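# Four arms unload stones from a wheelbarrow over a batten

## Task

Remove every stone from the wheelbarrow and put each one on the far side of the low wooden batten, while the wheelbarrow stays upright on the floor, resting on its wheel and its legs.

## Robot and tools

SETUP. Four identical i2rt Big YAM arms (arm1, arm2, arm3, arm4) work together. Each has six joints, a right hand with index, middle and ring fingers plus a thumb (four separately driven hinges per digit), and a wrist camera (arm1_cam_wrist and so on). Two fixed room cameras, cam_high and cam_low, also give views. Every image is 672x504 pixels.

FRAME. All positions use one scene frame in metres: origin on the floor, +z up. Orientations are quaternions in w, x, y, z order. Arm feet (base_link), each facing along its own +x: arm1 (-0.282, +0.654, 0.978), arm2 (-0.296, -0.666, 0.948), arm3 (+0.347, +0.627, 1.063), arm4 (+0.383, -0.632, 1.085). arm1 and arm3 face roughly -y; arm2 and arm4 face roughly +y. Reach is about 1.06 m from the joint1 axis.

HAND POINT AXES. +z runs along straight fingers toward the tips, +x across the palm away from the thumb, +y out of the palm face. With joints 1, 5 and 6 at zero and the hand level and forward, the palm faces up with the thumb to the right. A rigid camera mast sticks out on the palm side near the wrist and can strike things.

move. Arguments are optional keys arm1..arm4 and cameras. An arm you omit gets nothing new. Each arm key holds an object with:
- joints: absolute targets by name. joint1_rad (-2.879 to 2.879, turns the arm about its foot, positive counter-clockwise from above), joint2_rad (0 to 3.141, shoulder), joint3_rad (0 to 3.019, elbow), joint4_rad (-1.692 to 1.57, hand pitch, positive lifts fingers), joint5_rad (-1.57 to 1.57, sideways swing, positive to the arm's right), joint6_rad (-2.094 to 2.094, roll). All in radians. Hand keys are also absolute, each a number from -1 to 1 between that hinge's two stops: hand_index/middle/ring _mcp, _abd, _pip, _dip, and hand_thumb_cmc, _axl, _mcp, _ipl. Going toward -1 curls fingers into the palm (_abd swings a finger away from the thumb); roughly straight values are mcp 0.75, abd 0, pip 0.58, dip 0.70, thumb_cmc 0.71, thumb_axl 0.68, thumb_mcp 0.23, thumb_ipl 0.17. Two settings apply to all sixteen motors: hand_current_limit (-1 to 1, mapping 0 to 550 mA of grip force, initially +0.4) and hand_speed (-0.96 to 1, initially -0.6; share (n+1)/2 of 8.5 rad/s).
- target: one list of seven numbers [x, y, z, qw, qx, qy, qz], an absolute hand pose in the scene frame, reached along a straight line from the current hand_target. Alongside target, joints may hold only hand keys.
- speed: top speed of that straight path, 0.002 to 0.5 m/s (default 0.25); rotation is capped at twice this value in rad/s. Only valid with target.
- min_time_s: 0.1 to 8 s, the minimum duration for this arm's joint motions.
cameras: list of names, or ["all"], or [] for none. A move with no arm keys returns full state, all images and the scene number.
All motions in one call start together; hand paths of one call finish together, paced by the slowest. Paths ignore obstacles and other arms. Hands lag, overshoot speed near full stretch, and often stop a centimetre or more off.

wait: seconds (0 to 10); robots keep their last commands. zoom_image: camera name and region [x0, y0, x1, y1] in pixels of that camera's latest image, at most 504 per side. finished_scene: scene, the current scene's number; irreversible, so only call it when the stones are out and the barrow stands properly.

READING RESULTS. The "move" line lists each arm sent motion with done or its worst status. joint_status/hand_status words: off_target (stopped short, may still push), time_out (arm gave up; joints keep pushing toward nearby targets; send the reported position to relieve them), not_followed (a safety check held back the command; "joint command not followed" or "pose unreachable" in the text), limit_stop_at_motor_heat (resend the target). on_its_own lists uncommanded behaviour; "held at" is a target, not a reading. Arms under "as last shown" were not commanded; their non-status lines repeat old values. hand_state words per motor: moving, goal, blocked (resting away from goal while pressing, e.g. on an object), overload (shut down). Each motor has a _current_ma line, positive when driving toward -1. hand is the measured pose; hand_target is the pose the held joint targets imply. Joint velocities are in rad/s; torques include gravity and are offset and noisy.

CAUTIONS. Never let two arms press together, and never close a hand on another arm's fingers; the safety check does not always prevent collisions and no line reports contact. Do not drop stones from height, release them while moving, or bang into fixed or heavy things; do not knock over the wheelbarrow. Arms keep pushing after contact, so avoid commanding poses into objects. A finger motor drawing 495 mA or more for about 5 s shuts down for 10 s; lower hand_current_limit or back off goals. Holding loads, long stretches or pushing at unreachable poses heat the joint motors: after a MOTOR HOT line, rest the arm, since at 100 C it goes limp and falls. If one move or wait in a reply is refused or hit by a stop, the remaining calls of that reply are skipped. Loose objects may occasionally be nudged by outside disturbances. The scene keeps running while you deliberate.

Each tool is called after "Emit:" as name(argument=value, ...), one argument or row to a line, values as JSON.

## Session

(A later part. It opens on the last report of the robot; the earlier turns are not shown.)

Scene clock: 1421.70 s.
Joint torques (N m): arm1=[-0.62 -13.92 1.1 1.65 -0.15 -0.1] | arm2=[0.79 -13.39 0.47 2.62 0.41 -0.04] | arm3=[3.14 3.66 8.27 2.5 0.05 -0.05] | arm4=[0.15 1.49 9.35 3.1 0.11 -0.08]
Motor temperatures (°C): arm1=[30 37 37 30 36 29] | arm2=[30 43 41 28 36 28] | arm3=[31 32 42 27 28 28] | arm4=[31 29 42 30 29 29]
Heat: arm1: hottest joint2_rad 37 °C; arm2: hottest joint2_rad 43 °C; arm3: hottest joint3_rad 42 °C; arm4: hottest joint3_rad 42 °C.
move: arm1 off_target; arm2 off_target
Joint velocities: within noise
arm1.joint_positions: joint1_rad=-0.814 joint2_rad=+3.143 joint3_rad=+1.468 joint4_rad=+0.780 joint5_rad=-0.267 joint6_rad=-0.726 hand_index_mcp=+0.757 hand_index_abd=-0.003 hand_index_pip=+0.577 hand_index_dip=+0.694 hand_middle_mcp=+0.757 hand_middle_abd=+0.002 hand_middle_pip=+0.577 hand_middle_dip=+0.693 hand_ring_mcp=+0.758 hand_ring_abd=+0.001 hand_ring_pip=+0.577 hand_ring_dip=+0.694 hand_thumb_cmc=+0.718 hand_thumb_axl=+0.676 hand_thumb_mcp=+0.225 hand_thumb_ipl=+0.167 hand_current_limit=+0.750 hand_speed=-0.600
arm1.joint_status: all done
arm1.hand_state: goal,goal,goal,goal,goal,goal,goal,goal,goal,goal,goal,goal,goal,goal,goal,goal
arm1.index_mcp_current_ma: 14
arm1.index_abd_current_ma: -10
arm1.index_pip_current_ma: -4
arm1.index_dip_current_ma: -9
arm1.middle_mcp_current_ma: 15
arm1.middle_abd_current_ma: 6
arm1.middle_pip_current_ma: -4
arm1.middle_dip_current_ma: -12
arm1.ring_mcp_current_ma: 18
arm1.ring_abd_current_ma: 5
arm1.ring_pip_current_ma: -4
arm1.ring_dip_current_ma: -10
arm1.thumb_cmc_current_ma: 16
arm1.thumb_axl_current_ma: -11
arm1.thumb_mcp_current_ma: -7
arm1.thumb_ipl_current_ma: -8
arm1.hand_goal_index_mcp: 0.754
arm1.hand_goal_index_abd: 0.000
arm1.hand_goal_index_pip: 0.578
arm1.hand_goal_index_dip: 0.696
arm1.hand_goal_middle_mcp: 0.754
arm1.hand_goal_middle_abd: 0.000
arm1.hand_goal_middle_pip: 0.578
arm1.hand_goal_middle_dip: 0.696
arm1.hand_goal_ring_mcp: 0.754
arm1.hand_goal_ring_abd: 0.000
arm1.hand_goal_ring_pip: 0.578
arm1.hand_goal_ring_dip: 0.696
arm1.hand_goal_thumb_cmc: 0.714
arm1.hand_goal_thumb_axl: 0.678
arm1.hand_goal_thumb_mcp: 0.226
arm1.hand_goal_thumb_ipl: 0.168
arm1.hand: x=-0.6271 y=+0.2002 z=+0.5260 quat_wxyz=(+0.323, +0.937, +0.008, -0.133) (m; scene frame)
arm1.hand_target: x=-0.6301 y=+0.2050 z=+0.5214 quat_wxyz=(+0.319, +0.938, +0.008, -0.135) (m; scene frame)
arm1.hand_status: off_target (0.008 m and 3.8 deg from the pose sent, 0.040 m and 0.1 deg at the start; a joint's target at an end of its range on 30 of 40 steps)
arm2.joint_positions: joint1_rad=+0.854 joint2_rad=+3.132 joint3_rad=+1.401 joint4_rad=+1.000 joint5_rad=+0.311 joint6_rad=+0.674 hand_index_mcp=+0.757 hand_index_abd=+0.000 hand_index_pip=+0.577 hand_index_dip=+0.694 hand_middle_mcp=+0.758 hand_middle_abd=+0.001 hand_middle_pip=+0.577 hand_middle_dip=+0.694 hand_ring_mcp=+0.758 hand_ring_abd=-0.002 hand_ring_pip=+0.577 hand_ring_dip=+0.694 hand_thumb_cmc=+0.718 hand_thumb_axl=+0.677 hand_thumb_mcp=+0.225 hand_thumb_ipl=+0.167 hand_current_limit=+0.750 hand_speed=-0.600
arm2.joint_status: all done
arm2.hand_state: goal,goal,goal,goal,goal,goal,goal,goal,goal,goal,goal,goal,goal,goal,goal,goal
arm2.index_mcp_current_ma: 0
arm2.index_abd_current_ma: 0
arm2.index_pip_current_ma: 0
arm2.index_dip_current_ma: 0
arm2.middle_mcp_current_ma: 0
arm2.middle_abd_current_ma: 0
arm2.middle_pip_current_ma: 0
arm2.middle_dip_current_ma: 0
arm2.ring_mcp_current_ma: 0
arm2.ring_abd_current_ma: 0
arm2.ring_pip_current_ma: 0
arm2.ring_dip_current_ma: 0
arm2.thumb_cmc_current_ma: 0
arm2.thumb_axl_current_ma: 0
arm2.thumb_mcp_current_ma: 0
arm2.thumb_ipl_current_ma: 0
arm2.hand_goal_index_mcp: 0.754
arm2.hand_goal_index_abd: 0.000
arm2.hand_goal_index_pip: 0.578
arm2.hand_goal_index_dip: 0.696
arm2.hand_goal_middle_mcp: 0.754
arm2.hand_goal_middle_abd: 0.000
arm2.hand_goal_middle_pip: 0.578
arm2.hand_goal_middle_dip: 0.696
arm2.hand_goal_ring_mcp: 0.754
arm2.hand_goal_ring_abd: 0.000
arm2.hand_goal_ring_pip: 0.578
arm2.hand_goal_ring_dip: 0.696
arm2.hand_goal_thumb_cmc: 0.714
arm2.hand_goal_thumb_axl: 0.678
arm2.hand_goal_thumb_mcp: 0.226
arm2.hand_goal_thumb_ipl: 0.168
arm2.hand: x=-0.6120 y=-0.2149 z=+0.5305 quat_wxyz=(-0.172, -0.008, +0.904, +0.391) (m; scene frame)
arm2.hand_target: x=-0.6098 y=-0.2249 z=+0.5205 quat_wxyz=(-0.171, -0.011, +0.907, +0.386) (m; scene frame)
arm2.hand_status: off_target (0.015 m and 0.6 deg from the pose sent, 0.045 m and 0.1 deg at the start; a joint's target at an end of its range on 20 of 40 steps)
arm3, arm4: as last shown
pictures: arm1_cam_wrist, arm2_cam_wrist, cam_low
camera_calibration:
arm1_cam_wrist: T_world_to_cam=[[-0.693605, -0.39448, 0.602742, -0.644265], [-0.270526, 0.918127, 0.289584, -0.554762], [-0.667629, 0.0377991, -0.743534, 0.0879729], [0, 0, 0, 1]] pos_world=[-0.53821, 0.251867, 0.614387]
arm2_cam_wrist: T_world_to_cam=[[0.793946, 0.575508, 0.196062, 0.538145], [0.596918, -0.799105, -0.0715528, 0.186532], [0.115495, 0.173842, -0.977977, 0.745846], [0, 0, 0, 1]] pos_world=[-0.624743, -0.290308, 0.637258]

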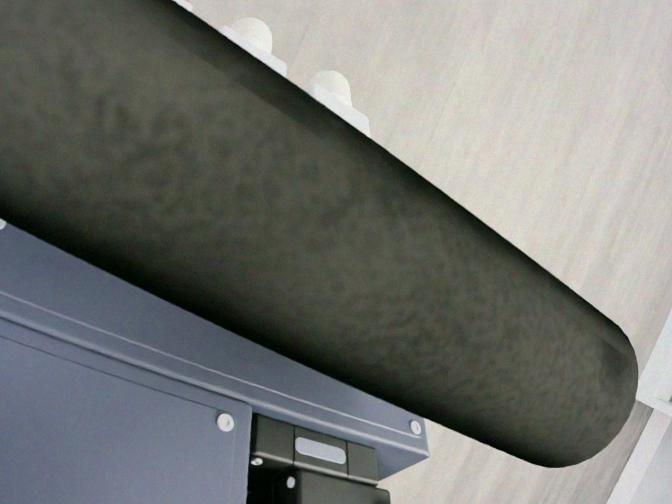

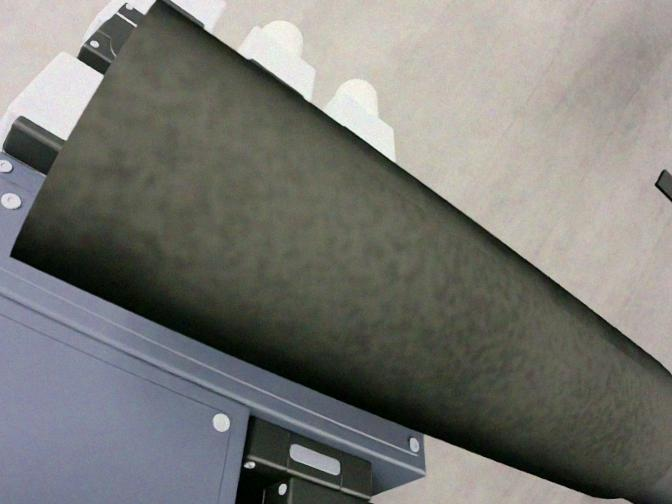

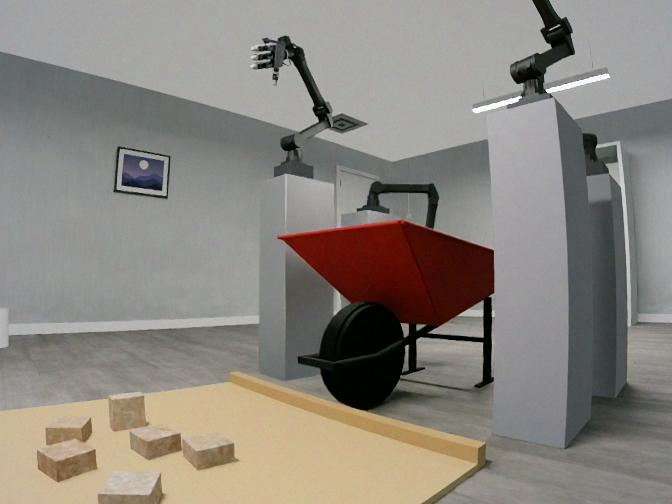

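Emit:
move(
  arm1={"target":[-0.64,0.25,0.515,0.323,0.937,0.008,-0.133],"speed":0.1},
  arm2={"target":[-0.62,-0.265,0.52,-0.172,-0.008,0.904,0.391],"speed":0.1},
)

Emit:
move(
  arm1={"target":[-0.58,0.36,0.56,0.45,0.87,0.0,-0.07],"speed":0.2},
  arm2={"target":[-0.58,-0.37,0.56,-0.1,0.0,0.84,0.50],"speed":0.2},
)

Emit:
move(
  arm1={"target":[-0.55,0.42,0.62,0.707,0.707,0,0],"speed":0.25},
  arm2={"target":[-0.55,-0.42,0.62,0,0,0.707,0.707],"speed":0.25},
  cameras=["cam_low","cam_high"],
)

Scene clock: 1434.77 s.
Joint torques (N m): arm1=[0.09 -13.74 0.14 1.59 -0.45 -0.09] | arm2=[0.26 -13.16 -0.54 2.86 0.47 -0.06] | arm3=[3.31 3.31 8.14 2.52 0.03 -0.04] | arm4=[0.26 1.85 9.28 3.07 0.11 -0.07]
Motor temperatures (°C): arm1=[30 37 36 30 35 29] | arm2=[30 42 40 28 36 28] | arm3=[31 32 42 27 28 28] | arm4=[31 29 42 30 29 29]
Heat: arm1: hottest joint2_rad 37 °C; arm2: hottest joint2_rad 42 °C; arm3: hottest joint3_rad 42 °C; arm4: hottest joint3_rad 42 °C.
move: arm1 done; arm2 off_target
Joint velocities: within noise
arm1.joint_positions: joint1_rad=-0.928 joint2_rad=+3.143 joint3_rad=+1.437 joint4_rad=+0.764 joint5_rad=-0.325 joint6_rad=-0.822 hand_index_mcp=+0.757 hand_index_abd=-0.003 hand_index_pip=+0.577 hand_index_dip=+0.694 hand_middle_mcp=+0.757 hand_middle_abd=+0.002 hand_middle_pip=+0.577 hand_middle_dip=+0.693 hand_ring_mcp=+0.758 hand_ring_abd=+0.001 hand_ring_pip=+0.577 hand_ring_dip=+0.694 hand_thumb_cmc=+0.718 hand_thumb_axl=+0.676 hand_thumb_mcp=+0.225 hand_thumb_ipl=+0.167 hand_current_limit=+0.750 hand_speed=-0.600
arm1.joint_status: not commanded
arm1.hand_state: goal,goal,goal,goal,goal,goal,goal,goal,goal,goal,goal,goal,goal,goal,goal,goal
arm1.index_mcp_current_ma: 15
arm1.index_abd_current_ma: -10
arm1.index_pip_current_ma: -4
arm1.index_dip_current_ma: -9
arm1.middle_mcp_current_ma: 16
arm1.middle_abd_current_ma: 6
arm1.middle_pip_current_ma: -4
arm1.middle_dip_current_ma: -12
arm1.ring_mcp_current_ma: 19
arm1.ring_abd_current_ma: 5
arm1.ring_pip_current_ma: -4
arm1.ring_dip_current_ma: -10
arm1.thumb_cmc_current_ma: 16
arm1.thumb_axl_current_ma: -11
arm1.thumb_mcp_current_ma: -8
arm1.thumb_ipl_current_ma: -8
arm1.hand_goal_index_mcp: 0.754
arm1.hand_goal_index_abd: 0.000
arm1.hand_goal_index_pip: 0.578
arm1.hand_goal_index_dip: 0.696
arm1.hand_goal_middle_mcp: 0.754
arm1.hand_goal_middle_abd: 0.000
arm1.hand_goal_middle_pip: 0.578
arm1.hand_goal_middle_dip: 0.696
arm1.hand_goal_ring_mcp: 0.754
arm1.hand_goal_ring_abd: 0.000
arm1.hand_goal_ring_pip: 0.578
arm1.hand_goal_ring_dip: 0.696
arm1.hand_goal_thumb_cmc: 0.714
arm1.hand_goal_thumb_axl: 0.678
arm1.hand_goal_thumb_mcp: 0.226
arm1.hand_goal_thumb_ipl: 0.168
arm1.hand: x=-0.6460 y=+0.2460 z=+0.5213 quat_wxyz=(+0.314, +0.941, +0.006, -0.130) (m; scene frame)
arm1.hand_target: x=-0.6400 y=+0.2500 z=+0.5161 quat_wxyz=(+0.309, +0.943, +0.010, -0.125) (m; scene frame)
arm1.hand_status: done (0.010 m and 1.2 deg from the pose sent, 0.053 m and 0.1 deg at the start; a joint's target at an end of its range on 35 of 35 steps)
arm2.joint_positions: joint1_rad=+0.964 joint2_rad=+3.132 joint3_rad=+1.372 joint4_rad=+1.000 joint5_rad=+0.389 joint6_rad=+0.757 hand_index_mcp=+0.758 hand_index_abd=+0.000 hand_index_pip=+0.577 hand_index_dip=+0.694 hand_middle_mcp=+0.758 hand_middle_abd=+0.001 hand_middle_pip=+0.577 hand_middle_dip=+0.694 hand_ring_mcp=+0.758 hand_ring_abd=-0.001 hand_ring_pip=+0.577 hand_ring_dip=+0.694 hand_thumb_cmc=+0.718 hand_thumb_axl=+0.677 hand_thumb_mcp=+0.225 hand_thumb_ipl=+0.167 hand_current_limit=+0.750 hand_speed=-0.600
arm2.joint_status: not commanded
arm2.hand_state: goal,goal,goal,goal,goal,goal,goal,goal,goal,goal,goal,goal,goal,goal,goal,goal
arm2.index_mcp_current_ma: 0
arm2.index_abd_current_ma: 0
arm2.index_pip_current_ma: 0
arm2.index_dip_current_ma: 0
arm2.middle_mcp_current_ma: 0
arm2.middle_abd_current_ma: 0
arm2.middle_pip_current_ma: 0
arm2.middle_dip_current_ma: 0
arm2.ring_mcp_current_ma: 0
arm2.ring_abd_current_ma: 0
arm2.ring_pip_current_ma: 0
arm2.ring_dip_current_ma: 0
arm2.thumb_cmc_current_ma: 0
arm2.thumb_axl_current_ma: 0
arm2.thumb_mcp_current_ma: 0
arm2.thumb_ipl_current_ma: 0
arm2.hand_goal_index_mcp: 0.754
arm2.hand_goal_index_abd: 0.000
arm2.hand_goal_index_pip: 0.578
arm2.hand_goal_index_dip: 0.696
arm2.hand_goal_middle_mcp: 0.754
arm2.hand_goal_middle_abd: 0.000
arm2.hand_goal_middle_pip: 0.578
arm2.hand_goal_middle_dip: 0.696
arm2.hand_goal_ring_mcp: 0.754
arm2.hand_goal_ring_abd: 0.000
arm2.hand_goal_ring_pip: 0.578
arm2.hand_goal_ring_dip: 0.696
arm2.hand_goal_thumb_cmc: 0.714
arm2.hand_goal_thumb_axl: 0.678
arm2.hand_goal_thumb_mcp: 0.226
arm2.hand_goal_thumb_ipl: 0.168
arm2.hand: x=-0.6297 y=-0.2559 z=+0.5302 quat_wxyz=(-0.174, -0.007, +0.905, +0.389) (m; scene frame)
arm2.hand_target: x=-0.6200 y=-0.2650 z=+0.5208 quat_wxyz=(-0.169, -0.006, +0.907, +0.385) (m; scene frame)
arm2.hand_status: off_target (0.017 m and 0.3 deg from the pose sent, 0.052 m and 0.0 deg at the start; a joint's target at an end of its range on 34 of 35 steps)
arm3, arm4: as last shown
pictures: none

arm1: "target": qw, qx, qy, qz must be a unit quaternion (the sum of their squares is 1)

not run: a call was refused earlier in this reply.

Emit:
move(
  arm1={"target":[-0.62,0.36,0.55,0.4467,0.8919,0.0,-0.0698],"speed":0.2},
  arm2={"target":[-0.61,-0.37,0.55,-0.0998,0.0,0.8553,0.5084],"speed":0.2},
  cameras=["cam_low"],
)

Emit:
move(
  arm1={"target":[-0.55,0.42,0.72,0.7071,0.7071,0,0],"speed":0.3},
  arm2={"target":[-0.55,-0.42,0.72,0,0,0.7071,0.7071],"speed":0.3},
  cameras=["cam_low","cam_high"],
)

Scene clock: 1446.90 s.
Joint torques (N m): arm1=[0.15 -12.28 -0.94 1.1 -0.9 -0.12] | arm2=[0.15 -12.16 -1.54 1.63 0.88 -0.05] | arm3=[2.78 3.08 8.18 2.5 0.05 -0.04] | arm4=[0.32 2.02 9.25 3.08 0.11 -0.06]
Motor temperatures (°C): arm1=[30 37 35 30 35 29] | arm2=[30 41 39 28 36 27] | arm3=[31 32 42 27 28 28] | arm4=[31 29 42 30 29 29]
Heat: arm1: hottest joint2_rad 37 °C; arm2: hottest joint2_rad 41 °C; arm3: hottest joint3_rad 42 °C; arm4: hottest joint3_rad 42 °C.
move: arm1 off_target; arm2 off_target
Joint velocities: within noise
arm1.joint_positions: joint1_rad=-1.247 joint2_rad=+3.143 joint3_rad=+1.310 joint4_rad=+0.734 joint5_rad=-0.745 joint6_rad=-1.070 hand_index_mcp=+0.759 hand_index_abd=-0.002 hand_index_pip=+0.577 hand_index_dip=+0.694 hand_middle_mcp=+0.759 hand_middle_abd=+0.001 hand_middle_pip=+0.577 hand_middle_dip=+0.693 hand_ring_mcp=+0.760 hand_ring_abd=+0.001 hand_ring_pip=+0.577 hand_ring_dip=+0.694 hand_thumb_cmc=+0.719 hand_thumb_axl=+0.676 hand_thumb_mcp=+0.224 hand_thumb_ipl=+0.167 hand_current_limit=+0.750 hand_speed=-0.600
arm1.joint_status: not commanded
arm1.hand_state: goal,goal,goal,goal,goal,goal,goal,goal,goal,goal,goal,goal,goal,goal,goal,goal
arm1.index_mcp_current_ma: 24
arm1.index_abd_current_ma: -9
arm1.index_pip_current_ma: -2
arm1.index_dip_current_ma: -9
arm1.middle_mcp_current_ma: 23
arm1.middle_abd_current_ma: 6
arm1.middle_pip_current_ma: -3
arm1.middle_dip_current_ma: -12
arm1.ring_mcp_current_ma: 28
arm1.ring_abd_current_ma: 5
arm1.ring_pip_current_ma: -3
arm1.ring_dip_current_ma: -10
arm1.thumb_cmc_current_ma: 22
arm1.thumb_axl_current_ma: -10
arm1.thumb_mcp_current_ma: -9
arm1.thumb_ipl_current_ma: -8
arm1.hand_goal_index_mcp: 0.754
arm1.hand_goal_index_abd: 0.000
arm1.hand_goal_index_pip: 0.578
arm1.hand_goal_index_dip: 0.696
arm1.hand_goal_middle_mcp: 0.754
arm1.hand_goal_middle_abd: 0.000
arm1.hand_goal_middle_pip: 0.578
arm1.hand_goal_middle_dip: 0.696
arm1.hand_goal_ring_mcp: 0.754
arm1.hand_goal_ring_abd: 0.000
arm1.hand_goal_ring_pip: 0.578
arm1.hand_goal_ring_dip: 0.696
arm1.hand_goal_thumb_cmc: 0.714
arm1.hand_goal_thumb_axl: 0.678
arm1.hand_goal_thumb_mcp: 0.226
arm1.hand_goal_thumb_ipl: 0.168
arm1.hand: x=-0.6276 y=+0.3581 z=+0.5548 quat_wxyz=(+0.411, +0.910, +0.010, -0.052) (m; scene frame)
arm1.hand_target: x=-0.6204 y=+0.3601 z=+0.5513 quat_wxyz=(+0.409, +0.911, +0.012, -0.046) (m; scene frame)
arm1.hand_status: off_target (0.009 m and 5.2 deg from the pose sent, 0.120 m and 17.7 deg at the start; a joint's target at an end of its range on 50 of 50 steps)
arm2.joint_positions: joint1_rad=+1.280 joint2_rad=+3.132 joint3_rad=+1.311 joint4_rad=+0.903 joint5_rad=+0.852 joint6_rad=+1.000 hand_index_mcp=+0.760 hand_index_abd=+0.000 hand_index_pip=+0.578 hand_index_dip=+0.694 hand_middle_mcp=+0.760 hand_middle_abd=+0.001 hand_middle_pip=+0.578 hand_middle_dip=+0.694 hand_ring_mcp=+0.761 hand_ring_abd=-0.001 hand_ring_pip=+0.578 hand_ring_dip=+0.694 hand_thumb_cmc=+0.720 hand_thumb_axl=+0.677 hand_thumb_mcp=+0.225 hand_thumb_ipl=+0.167 hand_current_limit=+0.750 hand_speed=-0.600
arm2.joint_status: not commanded
arm2.hand_state: goal,goal,goal,goal,goal,goal,goal,goal,goal,goal,goal,goal,goal,goal,goal,goal
arm2.index_mcp_current_ma: 1
arm2.index_abd_current_ma: 0
arm2.index_pip_current_ma: 0
arm2.index_dip_current_ma: 0
arm2.middle_mcp_current_ma: 1
arm2.middle_abd_current_ma: 0
arm2.middle_pip_current_ma: 0
arm2.middle_dip_current_ma: 0
arm2.ring_mcp_current_ma: 1
arm2.ring_abd_current_ma: 0
arm2.ring_pip_current_ma: 0
arm2.ring_dip_current_ma: 0
arm2.thumb_cmc_current_ma: 1
arm2.thumb_axl_current_ma: 0
arm2.thumb_mcp_current_ma: 0
arm2.thumb_ipl_current_ma: 0
arm2.hand_goal_index_mcp: 0.754
arm2.hand_goal_index_abd: 0.000
arm2.hand_goal_index_pip: 0.578
arm2.hand_goal_index_dip: 0.696
arm2.hand_goal_middle_mcp: 0.754
arm2.hand_goal_middle_abd: 0.000
arm2.hand_goal_middle_pip: 0.578
arm2.hand_goal_middle_dip: 0.696
arm2.hand_goal_ring_mcp: 0.754
arm2.hand_goal_ring_abd: 0.000
arm2.hand_goal_ring_pip: 0.578
arm2.hand_goal_ring_dip: 0.696
arm2.hand_goal_thumb_cmc: 0.714
arm2.hand_goal_thumb_axl: 0.678
arm2.hand_goal_thumb_mcp: 0.226
arm2.hand_goal_thumb_ipl: 0.168
arm2.hand: x=-0.6234 y=-0.3644 z=+0.5607 quat_wxyz=(-0.097, +0.021, +0.872, +0.479) (m; scene frame)
arm2.hand_target: x=-0.6102 y=-0.3700 z=+0.5516 quat_wxyz=(-0.084, +0.016, +0.876, +0.475) (m; scene frame)
arm2.hand_status: off_target (0.018 m and 4.6 deg from the pose sent, 0.118 m and 17.1 deg at the start; a joint's target at an end of its range on 50 of 50 steps)
arm3.joint_positions: joint1_rad=+1.388 joint2_rad=+0.559 joint3_rad=+1.361 joint4_rad=-1.311 joint5_rad=+0.069 joint6_rad=+1.130 hand_index_mcp=+0.755 hand_index_abd=+0.001 hand_index_pip=+0.577 hand_index_dip=+0.696 hand_middle_mcp=+0.755 hand_middle_abd=+0.000 hand_middle_pip=+0.577 hand_middle_dip=+0.696 hand_ring_mcp=+0.755 hand_ring_abd=+0.001 hand_ring_pip=+0.577 hand_ring_dip=+0.696 hand_thumb_cmc=+0.715 hand_thumb_axl=+0.677 hand_thumb_mcp=+0.226 hand_thumb_ipl=+0.168 hand_current_limit=+0.400 hand_speed=-0.600
arm3.joint_status: not commanded
arm3.hand_state: goal,goal,goal,goal,goal,goal,goal,goal,goal,goal,goal,goal,goal,goal,goal,goal
arm3.index_mcp_current_ma: 2
arm3.index_abd_current_ma: 1
arm3.index_pip_current_ma: 1
arm3.index_dip_current_ma: 0
arm3.middle_mcp_current_ma: 2
arm3.middle_abd_current_ma: 1
arm3.middle_pip_current_ma: 1
arm3.middle_dip_current_ma: 0
arm3.ring_mcp_current_ma: 2
arm3.ring_abd_current_ma: 1
arm3.ring_pip_current_ma: 1
arm3.ring_dip_current_ma: 0
arm3.thumb_cmc_current_ma: 1
arm3.thumb_axl_current_ma: -1
arm3.thumb_mcp_current_ma: 0
arm3.thumb_ipl_current_ma: -1
arm3.hand_goal_index_mcp: 0.754
arm3.hand_goal_index_abd: 0.000
arm3.hand_goal_index_pip: 0.576
arm3.hand_goal_index_dip: 0.696
arm3.hand_goal_middle_mcp: 0.754
arm3.hand_goal_middle_abd: 0.000
arm3.hand_goal_middle_pip: 0.576
arm3.hand_goal_middle_dip: 0.696
arm3.hand_goal_ring_mcp: 0.754
arm3.hand_goal_ring_abd: 0.000
arm3.hand_goal_ring_pip: 0.576
arm3.hand_goal_ring_dip: 0.696
arm3.hand_goal_thumb_cmc: 0.714
arm3.hand_goal_thumb_axl: 0.678
arm3.hand_goal_thumb_mcp: 0.226
arm3.hand_goal_thumb_ipl: 0.168
arm3.hand: x=+0.5422 y=+0.4864 z=+1.6229 quat_wxyz=(+0.190, +0.857, +0.084, +0.471) (m; scene frame)
arm3.hand_target: x=+0.5406 y=+0.4894 z=+1.6332 quat_wxyz=(+0.190, +0.851, +0.088, +0.482) (m; scene frame)
arm3.hand_status: not commanded
arm4.joint_positions: joint1_rad=-1.396 joint2_rad=+0.613 joint3_rad=+1.413 joint4_rad=-1.319 joint5_rad=-0.024 joint6_rad=+1.061 hand_index_mcp=+0.756 hand_index_abd=+0.001 hand_index_pip=+0.577 hand_index_dip=+0.696 hand_middle_mcp=+0.756 hand_middle_abd=+0.001 hand_middle_pip=+0.577 hand_middle_dip=+0.696 hand_ring_mcp=+0.756 hand_ring_abd=+0.001 hand_ring_pip=+0.577 hand_ring_dip=+0.696 hand_thumb_cmc=+0.715 hand_thumb_axl=+0.677 hand_thumb_mcp=+0.226 hand_thumb_ipl=+0.168 hand_current_limit=+0.400 hand_speed=-0.600
arm4.joint_status: not commanded
arm4.hand_state: goal,goal,goal,goal,goal,goal,goal,goal,goal,goal,goal,goal,goal,goal,goal,goal
arm4.index_mcp_current_ma: 1
arm4.index_abd_current_ma: 0
arm4.index_pip_current_ma: 0
arm4.index_dip_current_ma: 0
arm4.middle_mcp_current_ma: 1
arm4.middle_abd_current_ma: 0
arm4.middle_pip_current_ma: 0
arm4.middle_dip_current_ma: 0
arm4.ring_mcp_current_ma: 1
arm4.ring_abd_current_ma: 0
arm4.ring_pip_current_ma: 0
arm4.ring_dip_current_ma: 0
arm4.thumb_cmc_current_ma: 0
arm4.thumb_axl_current_ma: 0
arm4.thumb_mcp_current_ma: 0
arm4.thumb_ipl_current_ma: 0
arm4.hand_goal_index_mcp: 0.754
arm4.hand_goal_index_abd: 0.000
arm4.hand_goal_index_pip: 0.576
arm4.hand_goal_index_dip: 0.696
arm4.hand_goal_middle_mcp: 0.754
arm4.hand_goal_middle_abd: 0.000
arm4.hand_goal_middle_pip: 0.576
arm4.hand_goal_middle_dip: 0.696
arm4.hand_goal_ring_mcp: 0.754
arm4.hand_goal_ring_abd: 0.000
arm4.hand_goal_ring_pip: 0.576
arm4.hand_goal_ring_dip: 0.696
arm4.hand_goal_thumb_cmc: 0.714
arm4.hand_goal_thumb_axl: 0.678
arm4.hand_goal_thumb_mcp: 0.226
arm4.hand_goal_thumb_ipl: 0.168
arm4.hand: x=+0.6314 y=-0.6688 z=+1.6605 quat_wxyz=(+0.072, +0.808, +0.299, +0.502) (m; scene frame)
arm4.hand_target: x=+0.6277 y=-0.6704 z=+1.6725 quat_wxyz=(+0.075, +0.802, +0.295, +0.514) (m; scene frame)
arm4.hand_status: not commanded
pictures: cam_low

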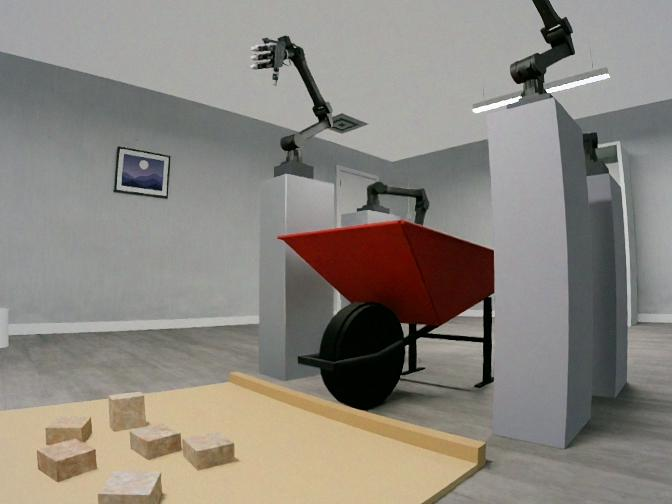

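Scene clock: 1449.07 s.
Joint torques (N m): arm1=[-0.62 -10.46 -3.4 2.13 -0.71 0.01] | arm2=[0.32 -13.04 -4.38 2.55 0.53 -0.21] | arm3=[2.9 4.01 8.28 2.63 0.03 -0.05] | arm4=[0.38 1.79 9.28 3.03 0.12 -0.09]
Motor temperatures (°C): arm1=[30 37 35 30 35 29] | arm2=[30 41 39 28 36 27] | arm3=[31 32 42 27 28 28] | arm4=[31 29 42 30 29 29]
Heat: arm1: hottest joint2_rad 37 °C; arm2: hottest joint2_rad 41 °C; arm3: hottest joint3_rad 42 °C; arm4: hottest joint3_rad 42 °C.
move: arm1 off_target; arm2 off_target
Joint velocities: within noise
arm1.joint_positions: joint1_rad=-1.380 joint2_rad=+3.143 joint3_rad=+1.085 joint4_rad=+1.347 joint5_rad=-1.420 joint6_rad=-0.738 hand_index_mcp=+0.762 hand_index_abd=-0.002 hand_index_pip=+0.578 hand_index_dip=+0.694 hand_middle_mcp=+0.763 hand_middle_abd=+0.001 hand_middle_pip=+0.578 hand_middle_dip=+0.693 hand_ring_mcp=+0.764 hand_ring_abd=+0.001 hand_ring_pip=+0.578 hand_ring_dip=+0.694 hand_thumb_cmc=+0.721 hand_thumb_axl=+0.676 hand_thumb_mcp=+0.224 hand_thumb_ipl=+0.167 hand_current_limit=+0.750 hand_speed=-0.600
arm1.joint_status: not commanded
arm1.hand_state: goal,goal,goal,goal,goal,goal,goal,goal,goal,goal,goal,goal,goal,goal,goal,goal
arm1.index_mcp_current_ma: 40
arm1.index_abd_current_ma: -9
arm1.index_pip_current_ma: 2
arm1.index_dip_current_ma: -8
arm1.middle_mcp_current_ma: 41
arm1.middle_abd_current_ma: 6
arm1.middle_pip_current_ma: 2
arm1.middle_dip_current_ma: -11
arm1.ring_mcp_current_ma: 50
arm1.ring_abd_current_ma: 5
arm1.ring_pip_current_ma: 2
arm1.ring_dip_current_ma: -10
arm1.thumb_cmc_current_ma: 32
arm1.thumb_axl_current_ma: -10
arm1.thumb_mcp_current_ma: -9
arm1.thumb_ipl_current_ma: -8
arm1.hand_goal_index_mcp: 0.754
arm1.hand_goal_index_abd: 0.000
arm1.hand_goal_index_pip: 0.578
arm1.hand_goal_index_dip: 0.696
arm1.hand_goal_middle_mcp: 0.754
arm1.hand_goal_middle_abd: 0.000
arm1.hand_goal_middle_pip: 0.578
arm1.hand_goal_middle_dip: 0.696
arm1.hand_goal_ring_mcp: 0.754
arm1.hand_goal_ring_abd: 0.000
arm1.hand_goal_ring_pip: 0.578
arm1.hand_goal_ring_dip: 0.696
arm1.hand_goal_thumb_cmc: 0.714
arm1.hand_goal_thumb_axl: 0.678
arm1.hand_goal_thumb_mcp: 0.226
arm1.hand_goal_thumb_ipl: 0.168
arm1.hand: x=-0.5555 y=+0.4160 z=+0.7203 quat_wxyz=(+0.671, +0.740, +0.043, +0.022) (m; scene frame)
arm1.hand_target: x=-0.5505 y=+0.4203 z=+0.7204 quat_wxyz=(+0.670, +0.742, +0.031, +0.025) (m; scene frame)
arm1.hand_status: off_target (0.007 m and 7.9 deg from the pose sent, 0.193 m and 41.8 deg at the start; a joint's target at an end of its range on 64 of 65 steps)
arm2.joint_positions: joint1_rad=+1.359 joint2_rad=+3.126 joint3_rad=+1.071 joint4_rad=+1.567 joint5_rad=+1.373 joint6_rad=+0.469 hand_index_mcp=+0.762 hand_index_abd=+0.000 hand_index_pip=+0.578 hand_index_dip=+0.694 hand_middle_mcp=+0.774 hand_middle_abd=-0.001 hand_middle_pip=+0.584 hand_middle_dip=+0.699 hand_ring_mcp=+0.775 hand_ring_abd=-0.003 hand_ring_pip=+0.586 hand_ring_dip=+0.699 hand_thumb_cmc=+0.722 hand_thumb_axl=+0.677 hand_thumb_mcp=+0.225 hand_thumb_ipl=+0.167 hand_current_limit=+0.750 hand_speed=-0.600
arm2.joint_status: not commanded
arm2.hand_state: goal,goal,goal,goal,blocked,goal,goal,goal,blocked,goal,goal,goal,goal,goal,goal,goal
arm2.index_mcp_current_ma: 2
arm2.index_abd_current_ma: 0
arm2.index_pip_current_ma: 0
arm2.index_dip_current_ma: 0
arm2.middle_mcp_current_ma: 9
arm2.middle_abd_current_ma: 0
arm2.middle_pip_current_ma: 1
arm2.middle_dip_current_ma: 0
arm2.ring_mcp_current_ma: 9
arm2.ring_abd_current_ma: 0
arm2.ring_pip_current_ma: 1
arm2.ring_dip_current_ma: 0
arm2.thumb_cmc_current_ma: 1
arm2.thumb_axl_current_ma: 0
arm2.thumb_mcp_current_ma: 0
arm2.thumb_ipl_current_ma: 0
arm2.hand_goal_index_mcp: 0.754
arm2.hand_goal_index_abd: 0.000
arm2.hand_goal_index_pip: 0.578
arm2.hand_goal_index_dip: 0.696
arm2.hand_goal_middle_mcp: 0.754
arm2.hand_goal_middle_abd: 0.000
arm2.hand_goal_middle_pip: 0.578
arm2.hand_goal_middle_dip: 0.696
arm2.hand_goal_ring_mcp: 0.754
arm2.hand_goal_ring_abd: 0.000
arm2.hand_goal_ring_pip: 0.578
arm2.hand_goal_ring_dip: 0.696
arm2.hand_goal_thumb_cmc: 0.714
arm2.hand_goal_thumb_axl: 0.678
arm2.hand_goal_thumb_mcp: 0.226
arm2.hand_goal_thumb_ipl: 0.168
arm2.hand: x=-0.5452 y=-0.4196 z=+0.7120 quat_wxyz=(+0.024, +0.018, +0.739, +0.673) (m; scene frame)
arm2.hand_target: x=-0.5502 y=-0.4204 z=+0.7198 quat_wxyz=(+0.016, +0.020, +0.737, +0.675) (m; scene frame)
arm2.hand_status: off_target (0.009 m and 6.3 deg from the pose sent, 0.184 m and 34.4 deg at the start; a joint's target at an end of its range on 31 of 65 steps)
arm3, arm4: as last shown
pictures: cam_high, cam_low

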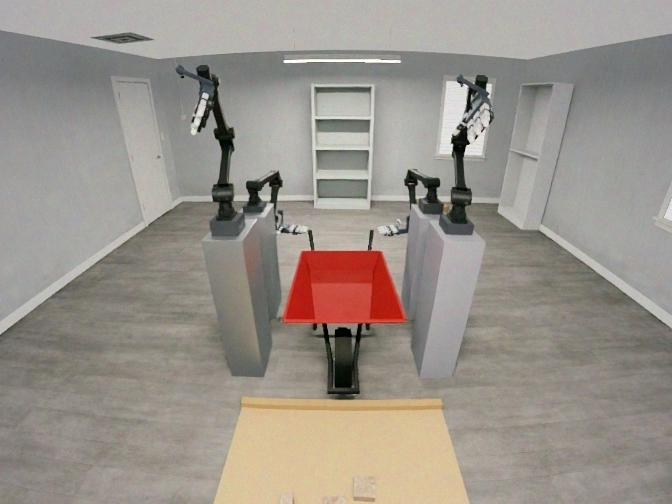

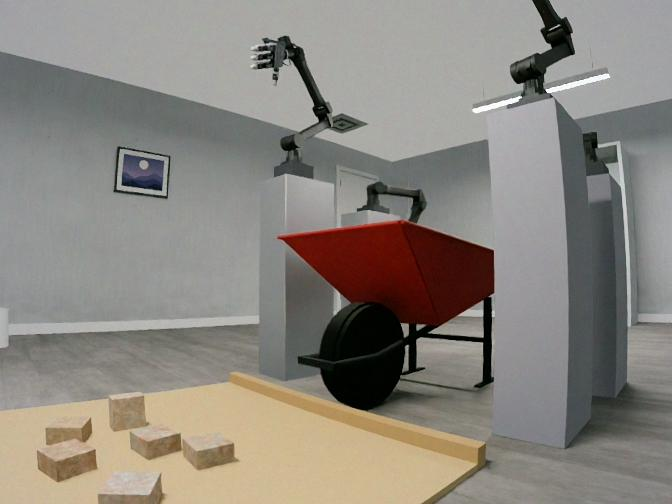

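Emit:
finished_scene(
  scene=1,
)

The scene is finished: the task was done.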